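# Remove the cord from the flowers without damaging them

## Task

Get the cord that is around the flowers off them, leaving the stems unbent and the blossoms unsquashed.

## Robot and tools

Robot: two arms, left_arm and right_arm, each ending in a two-finger gripper. The fingers point along the gripper's own +z axis and close along its y axis. end_effector_position is the spot between the finger pads, roughly 1 cm back from the tips. Calibrated bases in the scene frame: left_arm at (-0.027, +0.266, +0.018) m, right_arm at (+0.010, -0.371, +0.014) m, each yawed very slightly. A camera stand sits behind the arms.

Frames: the scene frame has its origin at table-top height, halfway between the two nominal bases. +x points out over the table, +z up, and left_arm is on the +y side (image left and right do not follow the arm names). Reported poses, velocities and targets are in the scene frame. Offsets you send are along the axes of that arm's current Hand target. Reported positions can be off by a few centimetres, more at long reach.

execute_actions(actions, cameras): actions is a list of actions. Each action is a table of up to 15 rows, one row per 1/30 s step; if shorter, its last row is held to fill 15 steps. Each row is one list of 14 numbers, all in [-1, 1], covering both arms even if one stays still: left dx, dy, dz, rx, ry, rz, opening, then the same seven for right. The first six are an offset from that arm's Hand target as it stood when the action began, never from the previous row. The next action starts from the new Hand target, so repeating an offset moves further. Scale: 1.0 = 0.6 m or 180 degrees; rx, ry, rz form one rotation vector. opening is absolute, not an offset: +1 fully open (0.094 m), -1 shut. To keep an arm still, send six zeros plus its current opening; a 0 in the opening slot commands a half-open gripper. An empty actions list returns the state plus images.

move(target, speed, blend, opening_speed, grip_force, blocking, cameras): target is one 14-number row (same layout and scale as above) or a list of up to 15 such rows. Every row is an offset from the Hand targets at the start of the move, not from the previous row. Each gripper goes in a straight line with no obstacle avoidance; the whole move is capped at 10 s. speed: m/s, 0.002 to 2.9, default 0.25 (rotation up to twice that in rad/s), one value or one per target. blend: corner rounding in m (0 = full stop at each target). opening_speed: rate of finger travel per second on the -1..1 scale, at least 0.2; use it to close gently. grip_force: newtons per finger pad, 10 to 50, one value or one per arm; it persists, and lower values close more slowly. blocking=false returns after about 0.5 s while the move continues. The result adds a move: line such as done, off_target, moving, held or fault, plus limits=paced (pose clipped) or limits=held (steps withheld). done means within 10 mm and 2 degrees; neither done nor off_target says anything about contact.

wait(seconds 0 to 10) lets the scene run with the last commands. stop brakes a running move. zoom_image(camera, region=[x0, y0, x1, y1] in pixels, top-left origin, at most 504 by 504) enlarges part of the most recent image from cam_high, cam_low, cam_left_wrist or cam_right_wrist (all 672x504). finished_scene(scene) ends the current scene given its number; only call it once the cord is off and the result will hold without the robot.

Reading results: end_effector_position (m) and end_effector_quat_wxyz per arm; Hand target (your last command after clipping, the base for the next offsets); Tool commands; grip_measured on the -1..1 scale (reads up to about 2.5 mm wide when empty); Joint positions (last number = finger gap in m); Joint velocities (may be omitted when all are within noise); joint torques (include arm weight, have offsets, and wrap at ±28 N m for joints 1 to 3); step readings of position for action calls. Warnings: MOTOR HOT at 75 °C, OVER-TEMPERATURE FAULT at 90 °C (that arm folds and goes idle). Joint limits (rad): waist -2.618..3.054, shoulder 0..3.142, elbow 0..3.142 (straight at 2.901), wrist pitch and yaw ±1.571, wrist roll ±2.094.

Control behaviour: commanded orientation is clipped to within 40 degrees of the measured one each step. Friction and weight can leave a gripper a few centimetres short of its target; another command (even zeros) requests it again, and if it still falls short, send the remaining distance as an offset. Tiny moves may not start. A blocked arm keeps pushing until you command its target back past the gripper. Near the waist axis, a small gripper motion can swing the whole arm.

Gripping: fingers follow the commanded opening until the pads meet resistance; squeeze grows about 1 N per 0.001 below the touch reading, then jumps to the force limit near 20 N. The flowers are soft and fragile: pinch only the cord where you can, use a low grip_force and a slow opening_speed, and never close hard on stems or blooms. Release by commanding an opening well above grip_measured.

Avoid: letting either arm touch the other or closing one gripper on the other's fingers; hitting the table or fixtures; fast contact; dropping or releasing anything while it moves; letting anything leave the table; straining the wrist-camera cables (contact with them counts as arm contact); paths passing near an arm's own base; long stretched-out holds that heat motors. Loose objects can get an occasional small push from outside.

Each tool is called after "Emit:" as name([rows], argument=value, ...), one row to a line, values as JSON.

## Session

Emit:
execute_actions(actions=[])

Emit:
zoom_image(camera="cam_high", region=[250, 220, 430, 390])

Scene clock: 0.00 s.
left_arm: end_effector_position=(+0.2337, +0.2823, +0.1538) grip_measured=+1.000 end_effector_quat_wxyz=(+0.581, -0.289, +0.757, -0.076) | right_arm: end_effector_position=(+0.3435, -0.1802, +0.2515) grip_measured=+1.000 end_effector_quat_wxyz=(+0.651, -0.030, +0.755, +0.071)
Joint positions: left_arm=[-0.264 0.415 0.143 -0.085 -0.461 -0.661 0.094] | right_arm=[0.816 1.189 0.591 0.42 0.645 0.177 0.094]
Joint velocities: within noise
Joint torques (N m): no reading
Heat: left arm: 32 °C; right arm: 30 °C.
Hand target: left_arm +0.2351, +0.2827, +0.1632; +0.590, -0.291, +0.749, -0.080 | right_arm +0.3438, -0.1810, +0.2596; +0.657, -0.024, +0.750, +0.074
Tool commands: left_gripper/opening=+1.0 right_gripper/opening=+1.0

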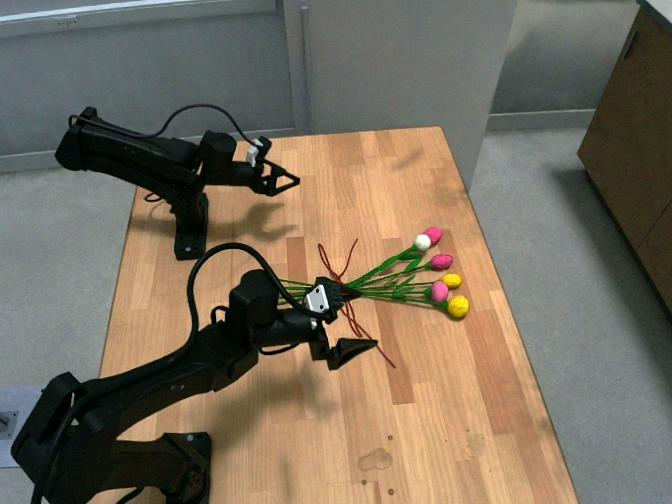

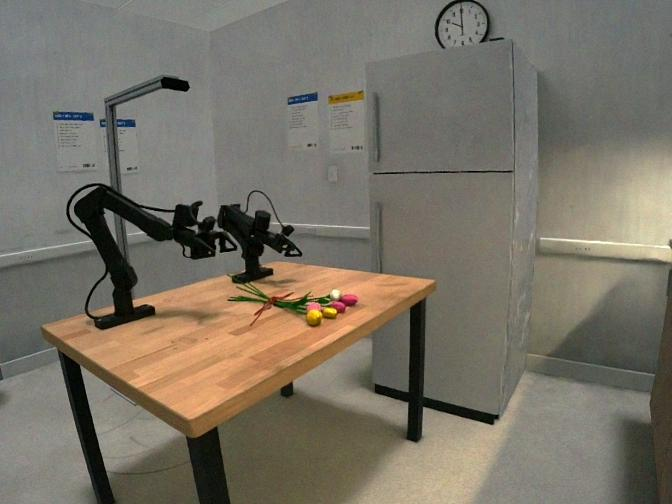

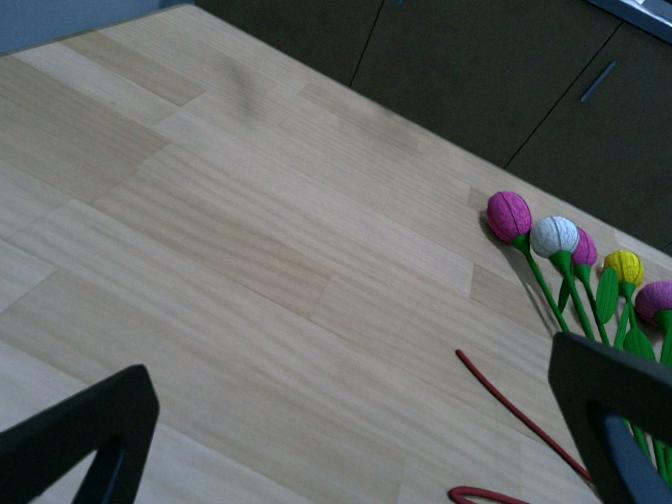

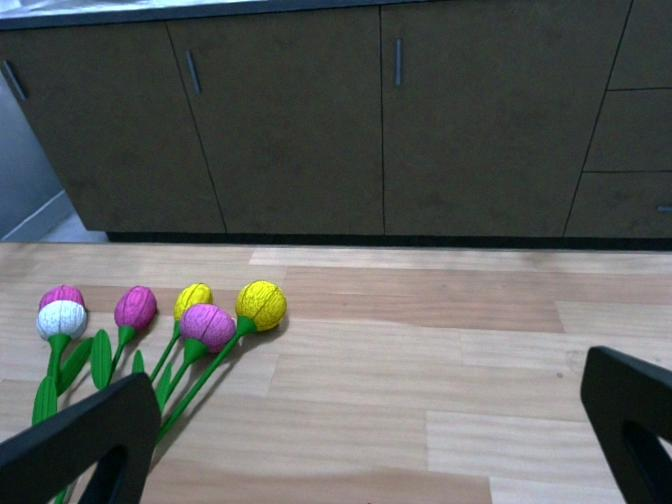

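Scaled by 2.800 from the camera's 672x504 image, which has a finer 960x720 frame.

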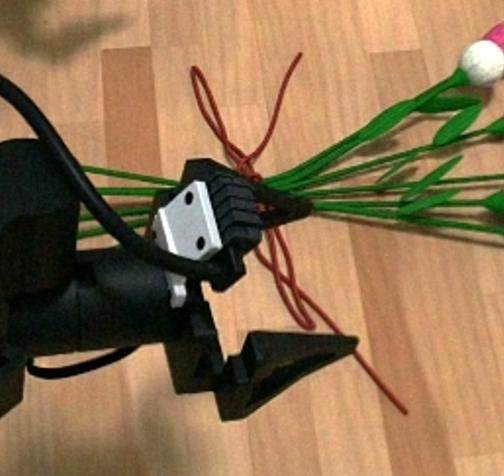

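Emit:
move([
  [0.003,-0.117,0.065,-0.056,0.41,0.202,1,0.08,-0.02,0.1,-0.15,0.2,-0.19,1],
  [0.092,-0.195,0.237,0.301,0.395,0.613,0.3,0.17,-0.043,0.232,-0.311,0.39,-0.387,0.3],
], blend=[0.03,0], speed=0.3, cameras=["all"])

Scene clock: 73.50 s.
left_arm: end_effector_position=(+0.3961, +0.1948, +0.1280) grip_measured=+0.303 end_effector_quat_wxyz=(-0.003, +0.701, +0.713, +0.002) | right_arm: end_effector_position=(+0.4776, -0.1797, +0.1492) grip_measured=+0.302 end_effector_quat_wxyz=(-0.089, +0.700, -0.708, +0.035)
Joint positions: left_arm=[-0.183 2.216 2.099 -1.456 -0.007 1.383 0.061] | right_arm=[0.398 2.46 2.612 -1.532 -0.004 -1.175 0.061]
Joint torques (N m): left_arm=[-0.69 -10.7 10.52 -0.07 0.1 0.07] | right_arm=[0.61 -11.67 7.8 0.59 0.02 -0.03]
Heat: left arm: 34 °C; right arm: 33 °C.
Hand target: left_arm +0.3997, +0.1894, +0.1297; +0.001, +0.706, +0.708, -0.001 | right_arm +0.4702, -0.1803, +0.1393; -0.001, +0.707, -0.707, +0.000
Off the commanded pose: left_arm 0.007 m, 1 deg | right_arm 0.012 m, 11 deg.
joint sent to its limit (right arm) — joint 4 (wrist pitch), lower limit. The joint targets are off in orientation, not in position.
move: off_target (right_arm); target 2's new opening was sent with right_arm's hand 0.012 m and 11 deg from that target

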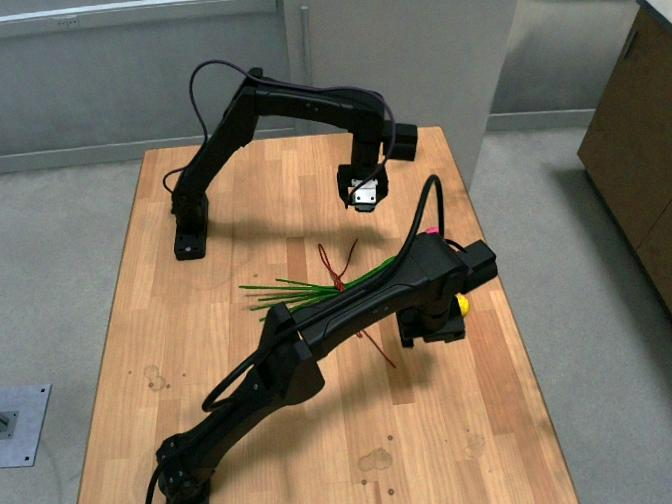

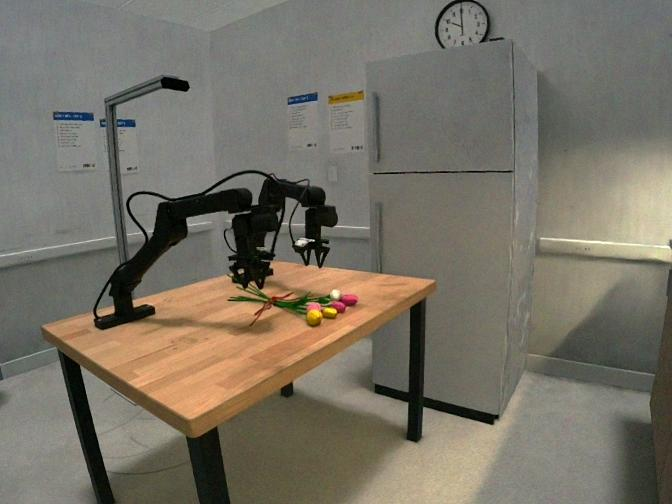

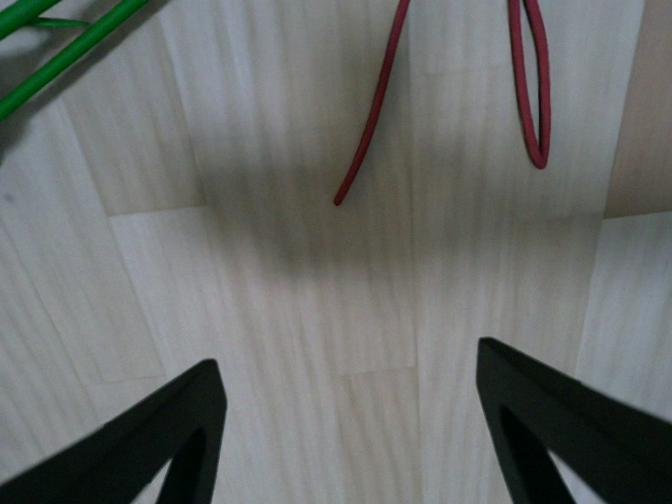

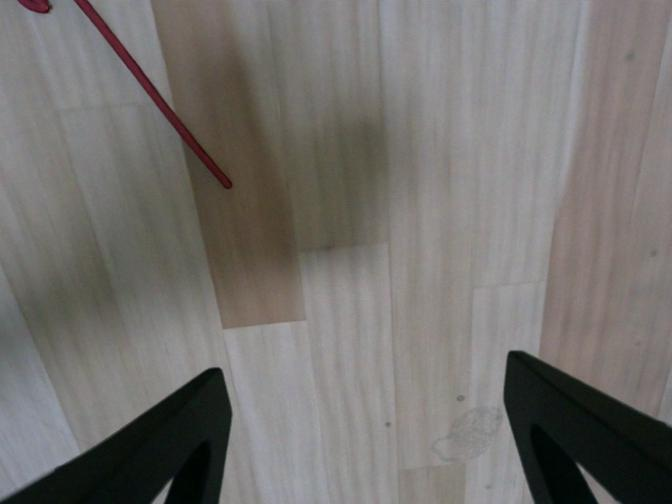

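Emit:
move(target=[-0.022,0.0,0.12,0,0,0,0.1,-0.02,0.1,0.14,0,0,0,0.1], speed=0.2, cameras=["cam_left_wrist","cam_right_wrist"])

Scene clock: 83.00 s.
left_arm: end_effector_position=(+0.4029, +0.1794, +0.0652) grip_measured=+0.103 end_effector_quat_wxyz=(+0.005, +0.706, +0.708, +0.008) | right_arm: end_effector_position=(+0.4087, -0.1683, +0.0345) grip_measured=+0.102 end_effector_quat_wxyz=(+0.018, +0.710, -0.704, -0.006)
Joint positions: left_arm=[-0.215 2.238 1.885 -1.201 -0.007 1.364 0.052] | right_arm=[0.481 2.36 1.986 -1.235 -0.001 -1.112 0.052]
Joint torques (N m): left_arm=[-0.4 -11.64 5.93 0.23 0.1 -0.04] | right_arm=[-0.06 -18.07 5.07 0.54 -0.05 0.03]
Heat: left arm: 34 °C; right arm: 32 °C.
Hand target: left_arm +0.3999, +0.1761, +0.0577; +0.001, +0.706, +0.708, -0.001 | right_arm +0.4102, -0.1682, +0.0551; +0.000, +0.707, -0.707, +0.000
Off the commanded pose: left_arm 0.009 m, 1 deg | right_arm 0.021 m, 2 deg.
move: off_target (right_arm)
Images, in order (width x height): cam_left_wrist 672x504, cam_right_wrist 672x504.

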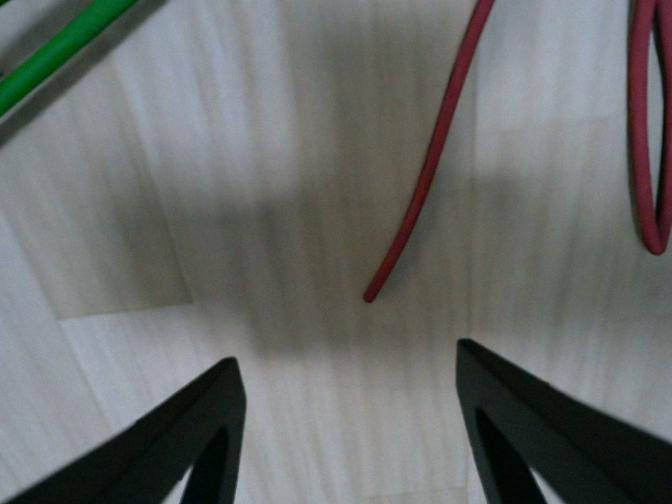

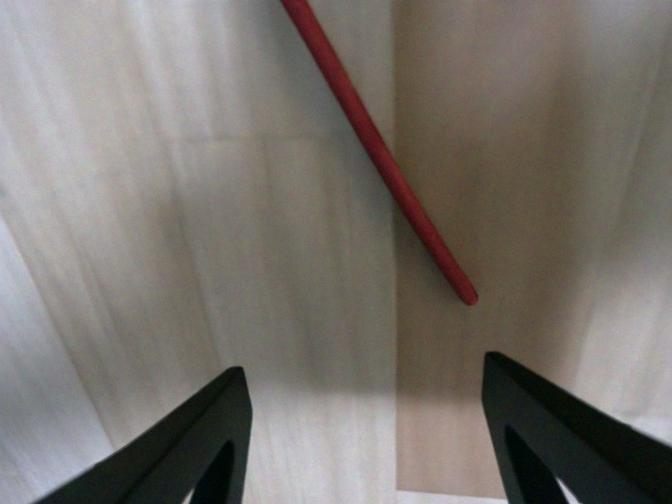

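Emit:
move(target=[-0.03,-0.02,0.078,0,0,0,0.1,-0.035,-0.024,0.062,0,0,0,0.1], speed=0.1, cameras=["cam_left_wrist","cam_right_wrist"])

Scene clock: 92.77 s.
left_arm: end_effector_position=(+0.3926, +0.1601, +0.0203) grip_measured=+0.103 end_effector_quat_wxyz=(+0.008, +0.706, +0.708, +0.008) | right_arm: end_effector_position=(+0.4236, -0.1494, +0.0241) grip_measured=+0.102 end_effector_quat_wxyz=(-0.006, +0.708, -0.706, +0.001)
Joint positions: left_arm=[-0.263 2.247 1.718 -1.021 -0.007 1.317 0.052] | right_arm=[0.502 2.412 2.036 -1.183 -0.001 -1.086 0.052]
Joint torques (N m): left_arm=[-0.31 -11.15 5.59 0.21 0.1 -0.06] | right_arm=[0.29 -11.78 8.03 0.59 -0.04 0]
Heat: left arm: 34 °C; right arm: 32 °C.
Hand target: left_arm +0.3879, +0.1580, +0.0110; +0.001, +0.706, +0.708, -0.001 | right_arm +0.4247, -0.1472, +0.0181; -0.001, +0.707, -0.707, +0.000
Off the commanded pose: left_arm 0.011 m, 1 deg | right_arm 0.007 m, 1 deg.
move: off_target (left_arm)
Images, in order (width x height): cam_left_wrist 672x504, cam_right_wrist 672x504.

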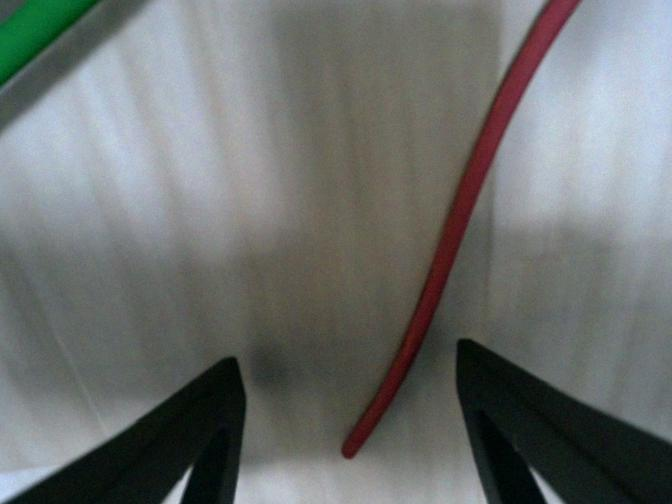

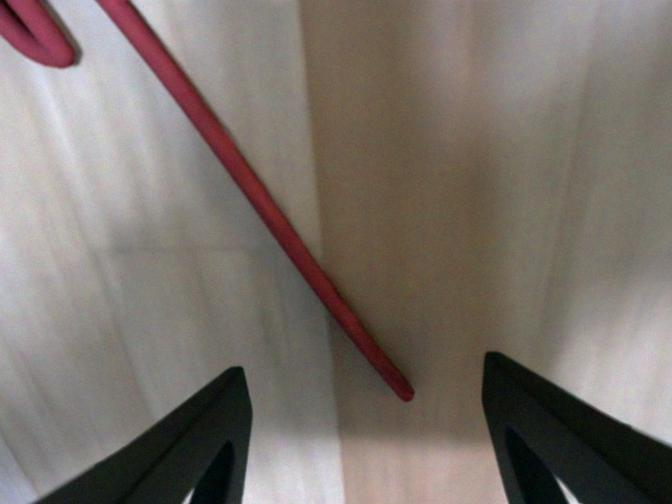

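Emit:
move([
  [-0.004,-0.01,0.014,0,0,0,0.1,-0.012,0.0,0.025,0,0,0,0.1],
  [-0.004,-0.01,0.014,0,0,0,-1,-0.012,0.0,0.025,0,0,0,-1],
], speed=0.1, opening_speed=1, cameras=["cam_left_wrist","cam_right_wrist"])

Scene clock: 102.03 s.
left_arm: end_effector_position=(+0.3958, +0.1590, +0.0168) grip_measured=-0.923 end_effector_quat_wxyz=(+0.017, +0.704, +0.710, +0.016) | right_arm: end_effector_position=(+0.4317, -0.1413, +0.0175) grip_measured=-0.963 end_effector_quat_wxyz=(-0.021, +0.706, -0.707, +0.011)
Joint positions: left_arm=[-0.266 2.241 1.693 -0.978 -0.011 1.307 0.004] | right_arm=[0.513 2.427 2.036 -1.133 0.008 -1.071 0.002]
Joint torques (N m): left_arm=[-0.95 -11.4 3.48 0.26 0.15 -0.02] | right_arm=[0.51 -10.97 7.23 0.51 -0.11 0]
Heat: left arm: 34 °C; right arm: 33 °C.
Hand target: left_arm +0.3820, +0.1555, +0.0026; +0.001, +0.706, +0.708, +0.000 | right_arm +0.4246, -0.1400, +0.0030; +0.000, +0.707, -0.707, +0.000
Off the commanded pose: left_arm 0.020 m, 3 deg | right_arm 0.016 m, 3 deg.
move: off_target (left_arm, right_arm); target 2's new opening was sent with left_arm's hand 0.017 m and 2 deg from that target
Images, in order (width x height): cam_left_wrist 672x504, cam_right_wrist 672x504.

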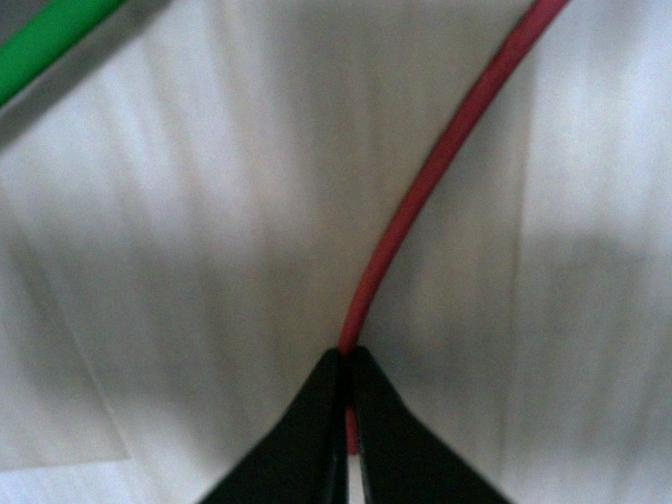

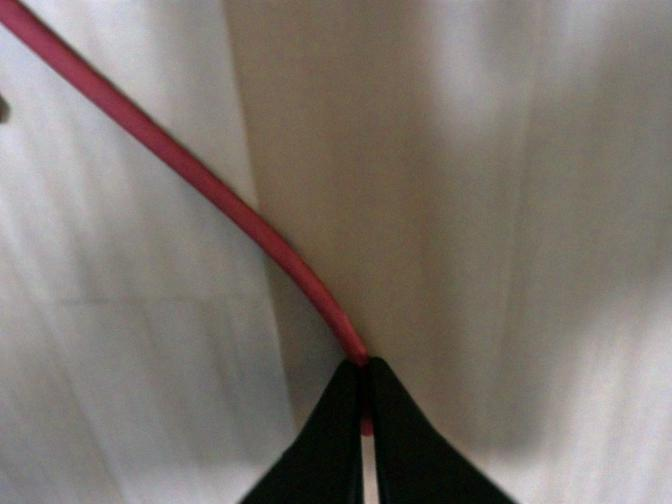

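Emit:
move(target=[0.2,0,-0.06,0,0,0,-1,0.2,0.03,-0.06,0,0,0,-1], speed=0.06, cameras=["cam_left_wrist","cam_right_wrist","cam_high"])

Emit:
zoom_image(camera="cam_high", region=[290, 220, 430, 350])

Scene clock: 111.40 s.
left_arm: end_effector_position=(+0.3813, +0.2747, +0.0174) grip_measured=-0.923 end_effector_quat_wxyz=(-0.011, +0.705, +0.709, -0.012) | right_arm: end_effector_position=(+0.4083, -0.2584, +0.0209) grip_measured=-0.965 end_effector_quat_wxyz=(+0.009, +0.704, -0.710, -0.006)
Joint positions: left_arm=[0.008 2.21 1.644 -1.038 0 1.584 0.004] | right_arm=[0.285 2.214 1.683 -1.061 -0.002 -1.293 0.002]
Joint torques (N m): left_arm=[0.4 -17.02 6.13 -0.14 0.02 0.08] | right_arm=[-0.23 -17.07 5.03 0.44 0.01 -0.03]
Heat: left arm: 34 °C; right arm: 33 °C.
Hand target: left_arm +0.3817, +0.2756, +0.0383; +0.001, +0.706, +0.708, -0.001 | right_arm +0.4066, -0.2601, +0.0389; +0.000, +0.707, -0.707, +0.000
Off the commanded pose: left_arm 0.021 m, 2 deg | right_arm 0.018 m, 1 deg.
move: off_target (left_arm, right_arm)
Images, in order (width x height): cam_high 672x504, cam_left_wrist 672x504, cam_right_wrist 672x504.

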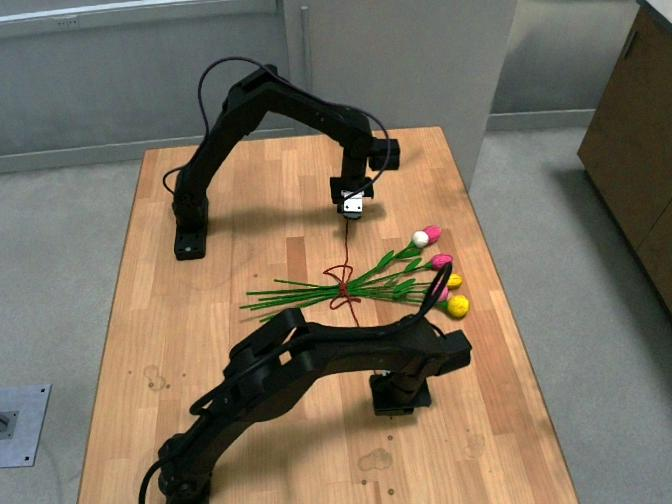

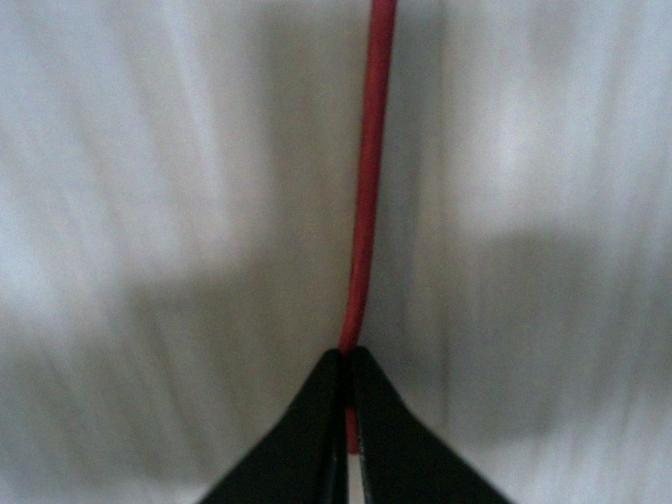

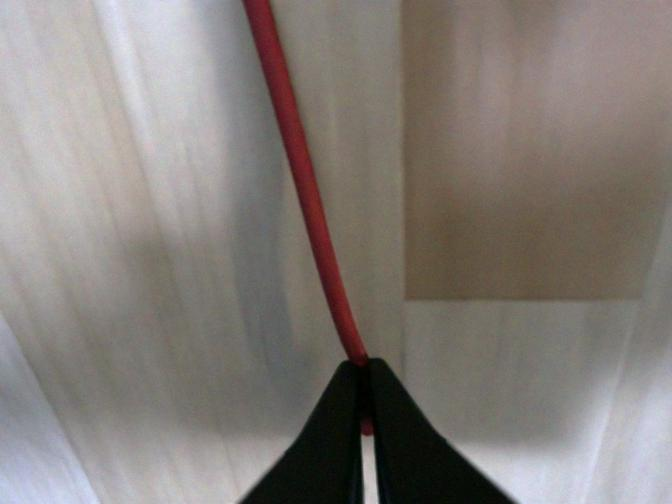

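Scaled by 3.600 from the camera's 672x504 image, which has a finer 960x720 frame.

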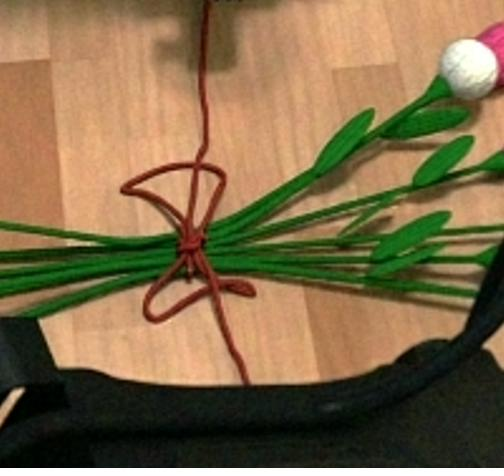

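Emit:
move(target=[0.15,0,-0.02,0,0,0,-1,0.15,0.03,-0.02,0,0,0.05,-1], speed=0.05, cameras=["cam_left_wrist","cam_right_wrist","cam_high"])

Emit:
zoom_image(camera="cam_high", region=[290, 220, 430, 350])

Scene clock: 118.77 s.
left_arm: end_effector_position=(+0.3731, +0.3622, +0.0326) grip_measured=-0.923 end_effector_quat_wxyz=(-0.010, +0.705, +0.709, -0.016) | right_arm: end_effector_position=(+0.3888, -0.3489, +0.0355) grip_measured=-0.965 end_effector_quat_wxyz=(-0.012, -0.647, +0.762, +0.010)
Joint positions: left_arm=[0.223 2.21 1.707 -1.106 0 1.8 0.004] | right_arm=[0.068 2.076 1.523 -1.048 -0.001 -1.354 0.002]
Joint torques (N m): left_arm=[0.4 -13.98 10.15 -0.19 0.03 0.07] | right_arm=[-0.09 -15.56 5.11 0.49 -0.01 -0.11]
Heat: left arm: 36 °C; right arm: 33 °C.
Hand target: left_arm +0.3816, +0.3655, +0.0501; +0.001, +0.706, +0.708, +0.000 | right_arm +0.3886, -0.3501, +0.0509; +0.000, -0.649, +0.760, +0.000
Off the commanded pose: left_arm 0.020 m, 2 deg | right_arm 0.015 m, 2 deg.
move: off_target (left_arm, right_arm)
Images, in order (width x height): cam_high 672x504, cam_left_wrist 672x504, cam_right_wrist 672x504.

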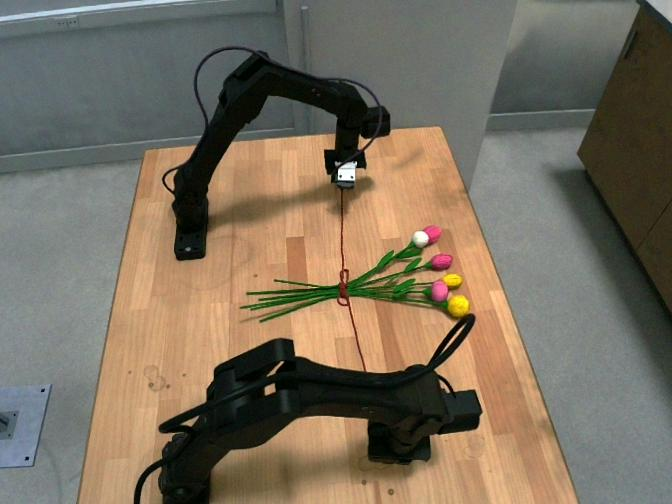

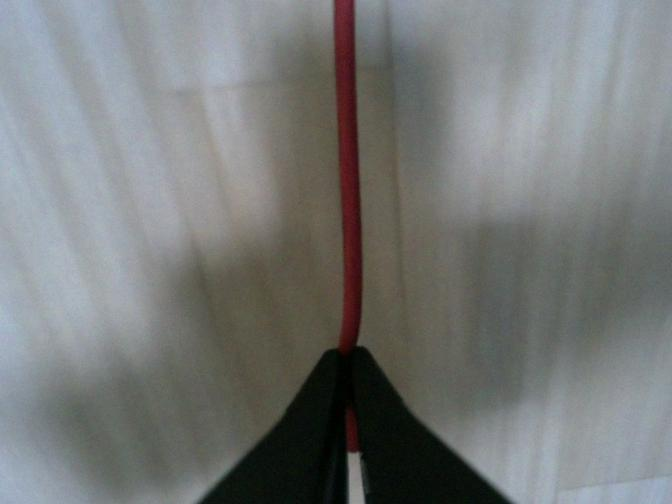

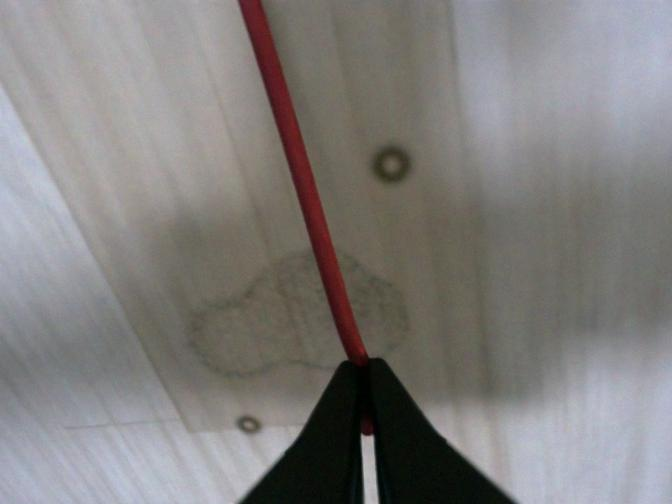

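Scaled by 3.600 from the camera's 672x504 image, which has a finer 960x720 frame.

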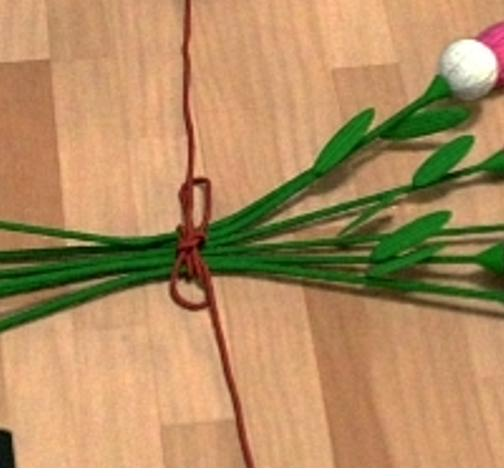

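Emit:
move(target=[0.07,-0.02,0,0,0,0,-1,0.07,0.02,0,0,0,0.05,-1], speed=0.04, cameras=["cam_high"])

Emit:
zoom_image(camera="cam_high", region=[310, 250, 380, 320])

Scene clock: 135.93 s.
left_arm: end_effector_position=(+0.3609, +0.4024, +0.0326) grip_measured=-0.923 end_effector_quat_wxyz=(-0.009, +0.706, +0.708, -0.018) | right_arm: end_effector_position=(+0.3702, -0.3876, +0.0368) grip_measured=-0.965 end_effector_quat_wxyz=(-0.012, -0.592, +0.806, +0.010)
Joint positions: left_arm=[0.325 2.21 1.707 -1.107 0 1.904 0.004] | right_arm=[-0.037 2.007 1.424 -1.019 -0.001 -1.319 0.002]
Joint torques (N m): left_arm=[0.59 -13.83 10.45 -0.17 0.03 0.07] | right_arm=[-0.59 -14.64 4.93 0.51 0.01 0.04]
Heat: left arm: 38 °C; right arm: 37 °C.
Hand target: left_arm +0.3694, +0.4077, +0.0500; +0.001, +0.706, +0.708, +0.000 | right_arm +0.3701, -0.3896, +0.0507; +0.000, -0.588, +0.809, +0.000
Off the commanded pose: left_arm 0.020 m, 2 deg | right_arm 0.014 m, 2 deg.
move: off_target (left_arm, right_arm)
Images, in order (width x height): cam_high 672x504.

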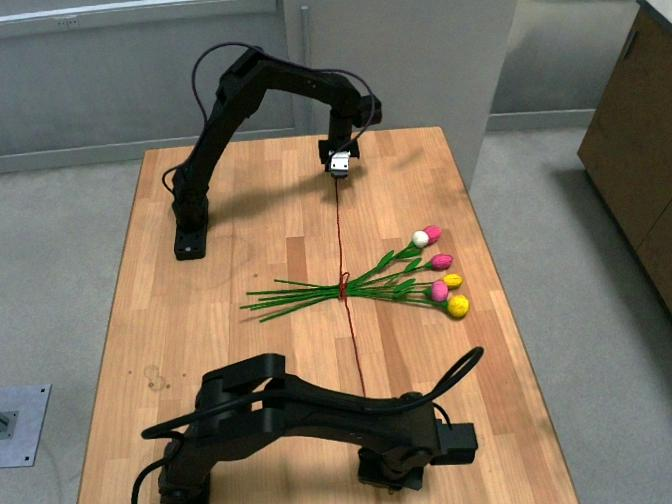

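Scaled by 7.200 from the camera's 672x504 image, which has a finer 960x720 frame.

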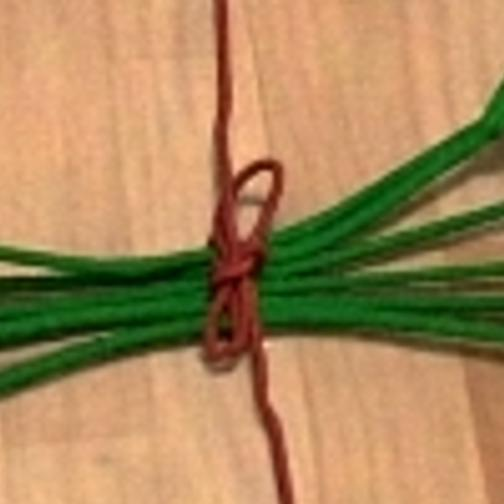

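Emit:
move(target=[0.04,-0.01,0,0,0,-0.1,-1,0.045,0.01,0,0,0,0.03,-1], speed=0.04, cameras=["cam_high"])

Emit:
zoom_image(camera="cam_high", region=[310, 250, 380, 320])

Scene clock: 146.30 s.
left_arm: end_effector_position=(+0.3555, +0.4255, +0.0371) grip_measured=-0.923 end_effector_quat_wxyz=(-0.008, +0.592, +0.806, -0.013) | right_arm: end_effector_position=(+0.3566, -0.4112, +0.0377) grip_measured=-0.965 end_effector_quat_wxyz=(-0.011, -0.554, +0.832, +0.010)
Joint positions: left_arm=[0.382 2.21 1.725 -1.118 0 1.66 0.004] | right_arm=[-0.106 1.963 1.365 -1.002 -0.001 -1.295 0.002]
Joint torques (N m): left_arm=[0.72 -12.68 10.71 -0.15 0.03 -0.04] | right_arm=[-0.39 -14.19 4.83 0.53 -0.01 0.06]
Heat: left arm: 38 °C; right arm: 37 °C.
Hand target: left_arm +0.3634, +0.4315, +0.0499; +0.001, +0.587, +0.810, -0.001 | right_arm +0.3562, -0.4135, +0.0508; +0.000, -0.549, +0.836, +0.000
Off the commanded pose: left_arm 0.016 m, 2 deg | right_arm 0.013 m, 2 deg.
move: off_target (left_arm, right_arm)
Images, in order (width x height): cam_high 672x504.

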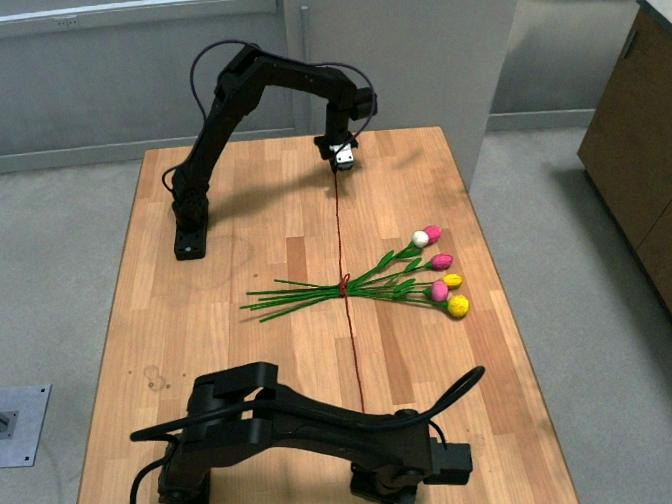

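Scaled by 7.200 from the camera's 672x504 image, which has a finer 960x720 frame.

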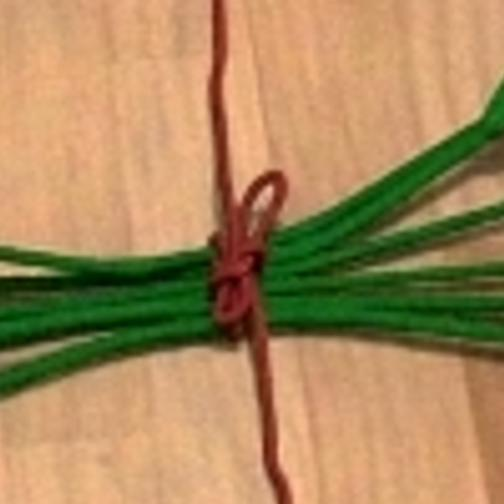

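Emit:
move(target=[0.018,-0.005,0,0,0,-0.0,-1,0.055,0.0,0,0,0,0.05,-1], speed=0.04, cameras=["cam_high"])

Emit:
zoom_image(camera="cam_high", region=[310, 250, 380, 320])

Scene clock: 155.50 s.
left_arm: end_effector_position=(+0.3512, +0.4353, +0.0371) grip_measured=-0.923 end_effector_quat_wxyz=(-0.008, +0.587, +0.809, -0.014) | right_arm: end_effector_position=(+0.3435, -0.4419, +0.0384) grip_measured=-0.965 end_effector_quat_wxyz=(-0.011, -0.487, +0.873, +0.010)
Joint positions: left_arm=[0.408 2.21 1.725 -1.118 0 1.674 0.004] | right_arm=[-0.2 1.934 1.326 -0.993 -0.001 -1.231 0.002]
Joint torques (N m): left_arm=[0.72 -13.29 9.58 -0.11 0.03 0.06] | right_arm=[-0.5 -13.7 4.82 0.52 -0.03 0.01]
Heat: left arm: 38 °C; right arm: 37 °C.
Hand target: left_arm +0.3572, +0.4409, +0.0499; +0.001, +0.587, +0.810, -0.001 | right_arm +0.3430, -0.4438, +0.0508; +0.000, -0.482, +0.876, +0.000
Off the commanded pose: left_arm 0.015 m, 2 deg | right_arm 0.012 m, 2 deg.
move: off_target (left_arm, right_arm)
Images, in order (width x height): cam_high 672x504.

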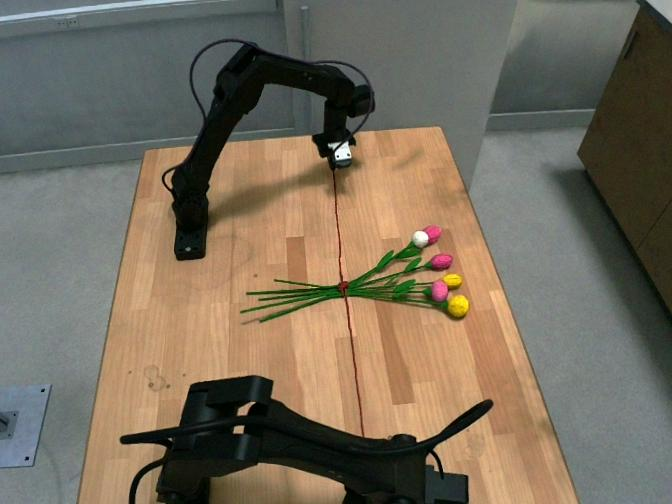

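Scaled by 7.200 from the camera's 672x504 image, which has a finer 960x720 frame.

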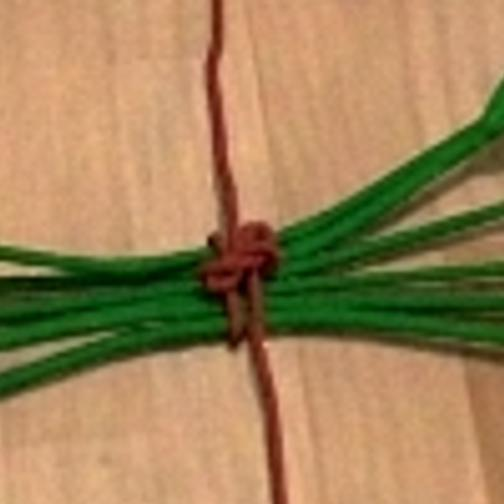

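Emit:
move(target=[0.018,-0.005,0,0,0,-0.0,-1,0.035,0.0,0,0,0,0.05,-1], speed=0.04, cameras=["cam_high"])

Emit:
zoom_image(camera="cam_high", region=[310, 250, 380, 320])

Scene clock: 167.53 s.
left_arm: end_effector_position=(+0.3466, +0.4452, +0.0371) grip_measured=-0.923 end_effector_quat_wxyz=(-0.008, +0.587, +0.809, -0.014) | right_arm: end_effector_position=(+0.3324, -0.4595, +0.0389) grip_measured=-0.965 end_effector_quat_wxyz=(-0.011, -0.417, +0.909, +0.010)
Joint positions: left_arm=[0.434 2.21 1.725 -1.118 0 1.701 0.004] | right_arm=[-0.258 1.91 1.295 -0.986 -0.001 -1.133 0.002]
Joint torques (N m): left_arm=[0.73 -13.85 8.59 -0.06 0.03 0.06] | right_arm=[-0.59 -13.37 4.86 0.55 -0.03 0.05]
Heat: left arm: 38 °C; right arm: 36 °C.
Hand target: left_arm +0.3510, +0.4502, +0.0498; +0.001, +0.587, +0.810, -0.001 | right_arm +0.3318, -0.4615, +0.0507; +0.000, -0.411, +0.911, +0.000
Off the commanded pose: left_arm 0.014 m, 2 deg | right_arm 0.012 m, 2 deg.
move: off_target (left_arm, right_arm)
Images, in order (width x height): cam_high 672x504.

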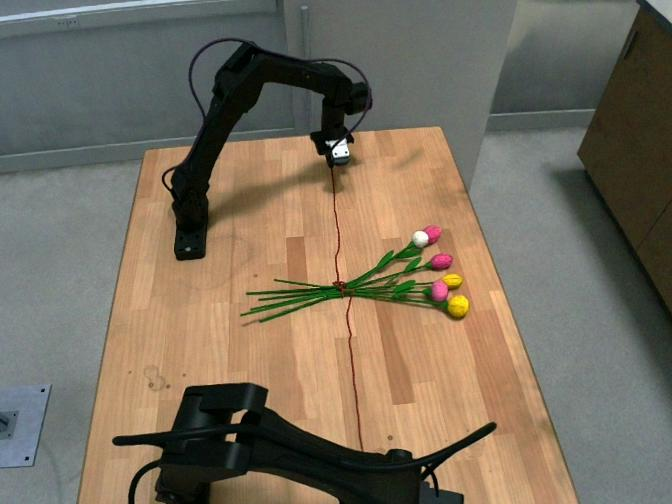

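Scaled by 7.200 from the camera's 672x504 image, which has a finer 960x720 frame.

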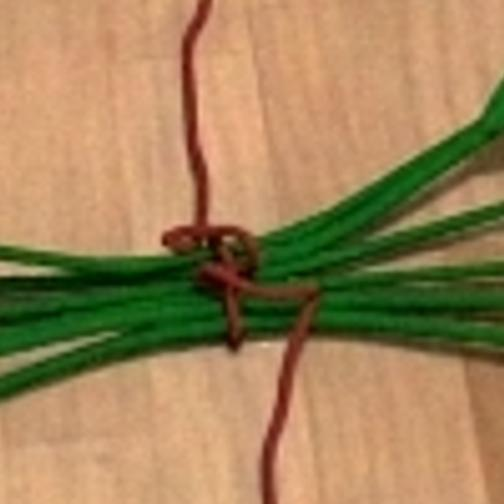

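Emit:
move([
  [-0.06,0,0.035,0,0,0,-1,-0.06,0,0.035,0,0,0,-1],
  [-0.06,0,0.035,0,0,0,-0.2,-0.06,0,0.035,0,0,0,-0.2],
  [-0.06,0,-0.1,0,0,0,-0.2,-0.06,0,-0.1,0,0,0,-0.2],
], speed=0.15, opening_speed=1, cameras=["cam_high"])

Scene clock: 176.87 s.
left_arm: end_effector_position=(+0.3566, +0.4141, +0.0874) grip_measured=-0.203 end_effector_quat_wxyz=(-0.014, +0.589, +0.808, -0.021) | right_arm: end_effector_position=(+0.3562, -0.4348, +0.0943) grip_measured=-0.202 end_effector_quat_wxyz=(-0.010, -0.414, +0.910, +0.007)
Joint positions: left_arm=[0.355 2.184 1.885 -1.322 -0.002 1.626 0.037] | right_arm=[-0.172 1.915 1.53 -1.21 0 -1.04 0.038]
Joint torques (N m): left_arm=[0.2 -15.28 9.98 -0.19 0.06 -0.03] | right_arm=[0.13 -13.04 7.62 0.27 -0.03 -0.01]
Heat: left arm: 38 °C; right arm: 37 °C.
Hand target: left_arm +0.3621, +0.4162, +0.1100; +0.001, +0.587, +0.810, -0.001 | right_arm +0.3556, -0.4346, +0.1107; +0.000, -0.411, +0.911, +0.000
Off the commanded pose: left_arm 0.023 m, 3 deg | right_arm 0.016 m, 1 deg.
move: off_target (left_arm, right_arm)
Images, in order (width x height): cam_high 672x504.

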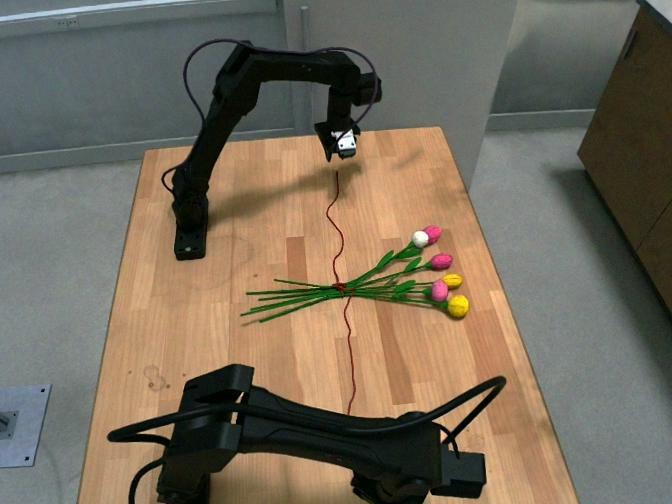

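Emit:
move(target=[-0.58,-0.189,-0.05,0,0,0.1,-0.4,0,0,0,0,0,0,-0.2], speed=0.25, cameras=["cam_left_wrist"])

Emit:
zoom_image(camera="cam_left_wrist", region=[200, 150, 450, 350])

Scene clock: 186.93 s.
left_arm: end_effector_position=(+0.3580, +0.0508, +0.1382) grip_measured=-0.397 end_effector_quat_wxyz=(+0.000, +0.710, +0.704, +0.002) | right_arm: end_effector_position=(+0.3562, -0.4348, +0.0943) grip_measured=-0.202 end_effector_quat_wxyz=(-0.010, -0.414, +0.910, +0.007)
Joint positions: left_arm=[-0.525 2.289 2.261 -1.541 -0.003 1.066 0.028] | right_arm=[-0.172 1.915 1.53 -1.21 0 -1.04 0.038]
Joint torques (N m): left_arm=[0.53 -11.47 10.4 -0.04 0.05 -0.03] | right_arm=[-0.01 -13.03 7.39 0.31 -0.07 0.03]
Heat: left arm: 37 °C; right arm: 38 °C.
Hand target: left_arm +0.3625, +0.0502, +0.1408; +0.001, +0.706, +0.708, +0.000 | right_arm +0.3556, -0.4346, +0.1107; +0.000, -0.411, +0.911, +0.000
Off the commanded pose: left_arm 0.005 m, 1 deg | right_arm 0.016 m, 1 deg.
joint sent to its limit (left arm) — joint 4 (wrist pitch), lower limit. The joint targets still meet the commanded pose.
move: off_target (right_arm)
Images, in order (width x height): cam_left_wrist 672x504.

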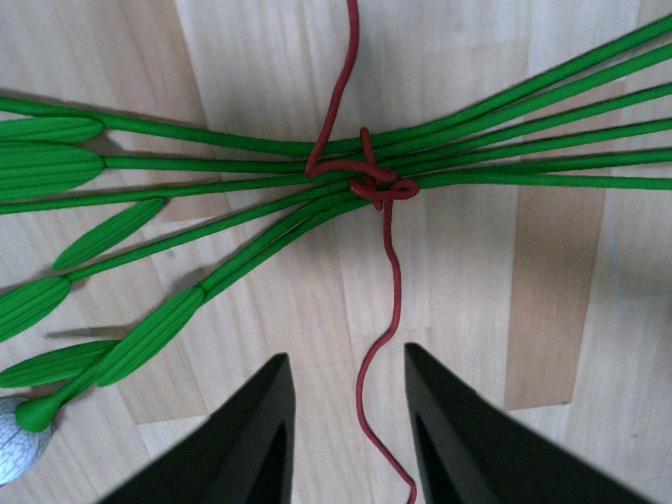

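Scaled by 2.016 from the camera's 672x504 image, which has a finer 960x720 frame.

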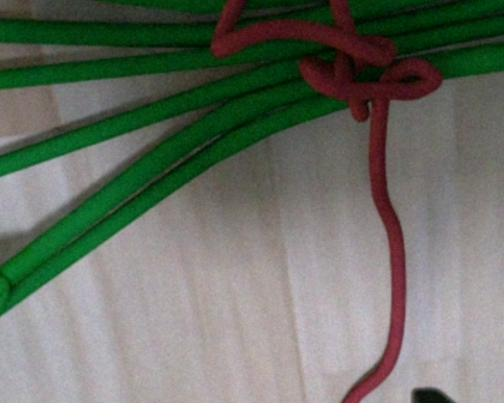

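Emit:
zoom_image(camera="cam_left_wrist", region=[290, 110, 440, 230])

Scaled by 3.360 from the camera's 672x504 image, which has a finer 960x720 frame.

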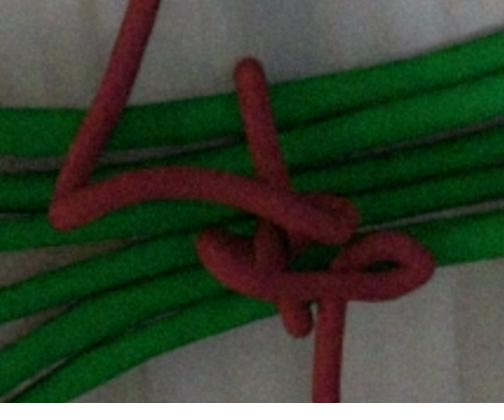

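Emit:
move(target=[-0.04,-0.012,0.13,0,0,0,-0.6,0,0,0,0,0,0,-0.2], speed=0.15, cameras=["cam_left_wrist"])

Scene clock: 214.23 s.
left_arm: end_effector_position=(+0.3581, +0.0270, +0.0717) grip_measured=-0.597 end_effector_quat_wxyz=(+0.008, +0.707, +0.707, +0.004) | right_arm: end_effector_position=(+0.3562, -0.4348, +0.0943) grip_measured=-0.202 end_effector_quat_wxyz=(-0.010, -0.414, +0.910, +0.007)
Joint positions: left_arm=[-0.57 2.302 2.018 -1.269 -0.003 1.011 0.019] | right_arm=[-0.172 1.915 1.53 -1.21 0 -1.04 0.038]
Joint torques (N m): left_arm=[-0.25 -11.96 5.91 0.24 0.06 -0.05] | right_arm=[0.03 -13.12 7.46 0.27 -0.05 0.05]
Heat: left arm: 37 °C; right arm: 39 °C.
Hand target: left_arm +0.3554, +0.0260, +0.0628; +0.001, +0.706, +0.708, +0.000 | right_arm +0.3556, -0.4346, +0.1107; +0.000, -0.411, +0.911, +0.000
Off the commanded pose: left_arm 0.009 m, 1 deg | right_arm 0.016 m, 1 deg.
move: off_target (right_arm)
Images, in order (width x height): cam_left_wrist 672x504.

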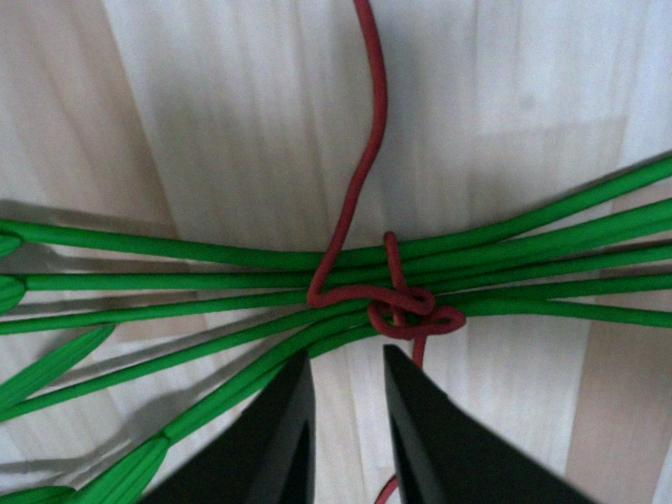

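Emit:
zoom_image(camera="cam_left_wrist", region=[290, 210, 490, 360])

Scaled by 2.520 from the camera's 672x504 image, which has a finer 960x720 frame.

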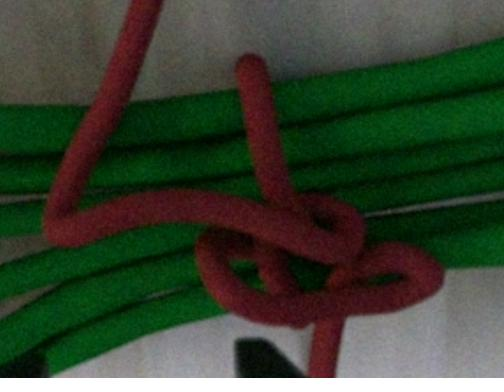

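Emit:
move(target=[-0.019,-0.021,0.035,0,0,0,-0.6,0,0,0,0,0,0,-0.2], speed=0.1, cameras=["cam_left_wrist"])

Scene clock: 228.07 s.
left_arm: end_effector_position=(+0.3459, +0.0152, +0.0477) grip_measured=-0.597 end_effector_quat_wxyz=(+0.005, +0.707, +0.707, +0.003) | right_arm: end_effector_position=(+0.3562, -0.4348, +0.0943) grip_measured=-0.202 end_effector_quat_wxyz=(-0.010, -0.414, +0.910, +0.007)
Joint positions: left_arm=[-0.607 2.302 1.922 -1.18 -0.003 0.974 0.019] | right_arm=[-0.172 1.915 1.53 -1.21 0 -1.04 0.038]
Joint torques (N m): left_arm=[-0.31 -12.63 5.64 0.21 0.05 -0.04] | right_arm=[0.23 -13.03 7.6 0.33 -0.09 0.03]
Heat: left arm: 35 °C; right arm: 40 °C.
Hand target: left_arm +0.3428, +0.0146, +0.0418; +0.001, +0.706, +0.708, +0.000 | right_arm +0.3556, -0.4346, +0.1107; +0.000, -0.411, +0.911, +0.000
Off the commanded pose: left_arm 0.007 m, 1 deg | right_arm 0.016 m, 1 deg.
move: off_target (right_arm)
Images, in order (width x height): cam_left_wrist 672x504.

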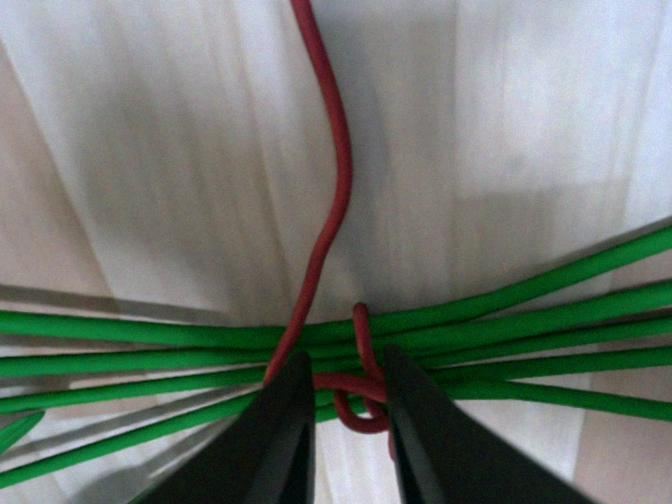

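Emit:
move([
  [0.003,-0.007,0.04,0,0,0,-0.6,0,0,0,0,0,0,-0.2],
  [0.003,-0.007,0.04,0,0,0,-0.97,0,0,0,0,0,0,-0.2],
], speed=0.06, opening_speed=0.5, cameras=["cam_left_wrist"])

Scene clock: 241.57 s.
left_arm: end_effector_position=(+0.3448, +0.0178, +0.0272) grip_measured=-0.915 end_effector_quat_wxyz=(+0.007, +0.706, +0.709, +0.007) | right_arm: end_effector_position=(+0.3562, -0.4348, +0.0943) grip_measured=-0.202 end_effector_quat_wxyz=(-0.010, -0.414, +0.910, +0.007)
Joint positions: left_arm=[-0.607 2.302 1.84 -1.092 -0.012 0.971 0.004] | right_arm=[-0.172 1.915 1.53 -1.21 0 -1.04 0.038]
Joint torques (N m): left_arm=[-0.47 -12.31 4.74 0.32 0.15 -0.04] | right_arm=[0.1 -13.05 7.58 0.28 -0.04 0.01]
Heat: left arm: 34 °C; right arm: 40 °C.
Hand target: left_arm +0.3387, +0.0163, +0.0179; +0.001, +0.706, +0.708, +0.000 | right_arm +0.3556, -0.4346, +0.1107; +0.000, -0.411, +0.911, +0.000
Off the commanded pose: left_arm 0.011 m, 1 deg | right_arm 0.016 m, 1 deg.
move: off_target (left_arm, right_arm)
Images, in order (width x height): cam_left_wrist 672x504.

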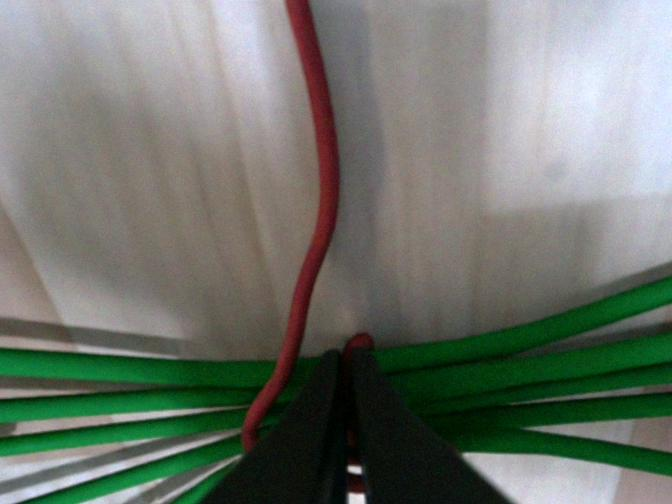

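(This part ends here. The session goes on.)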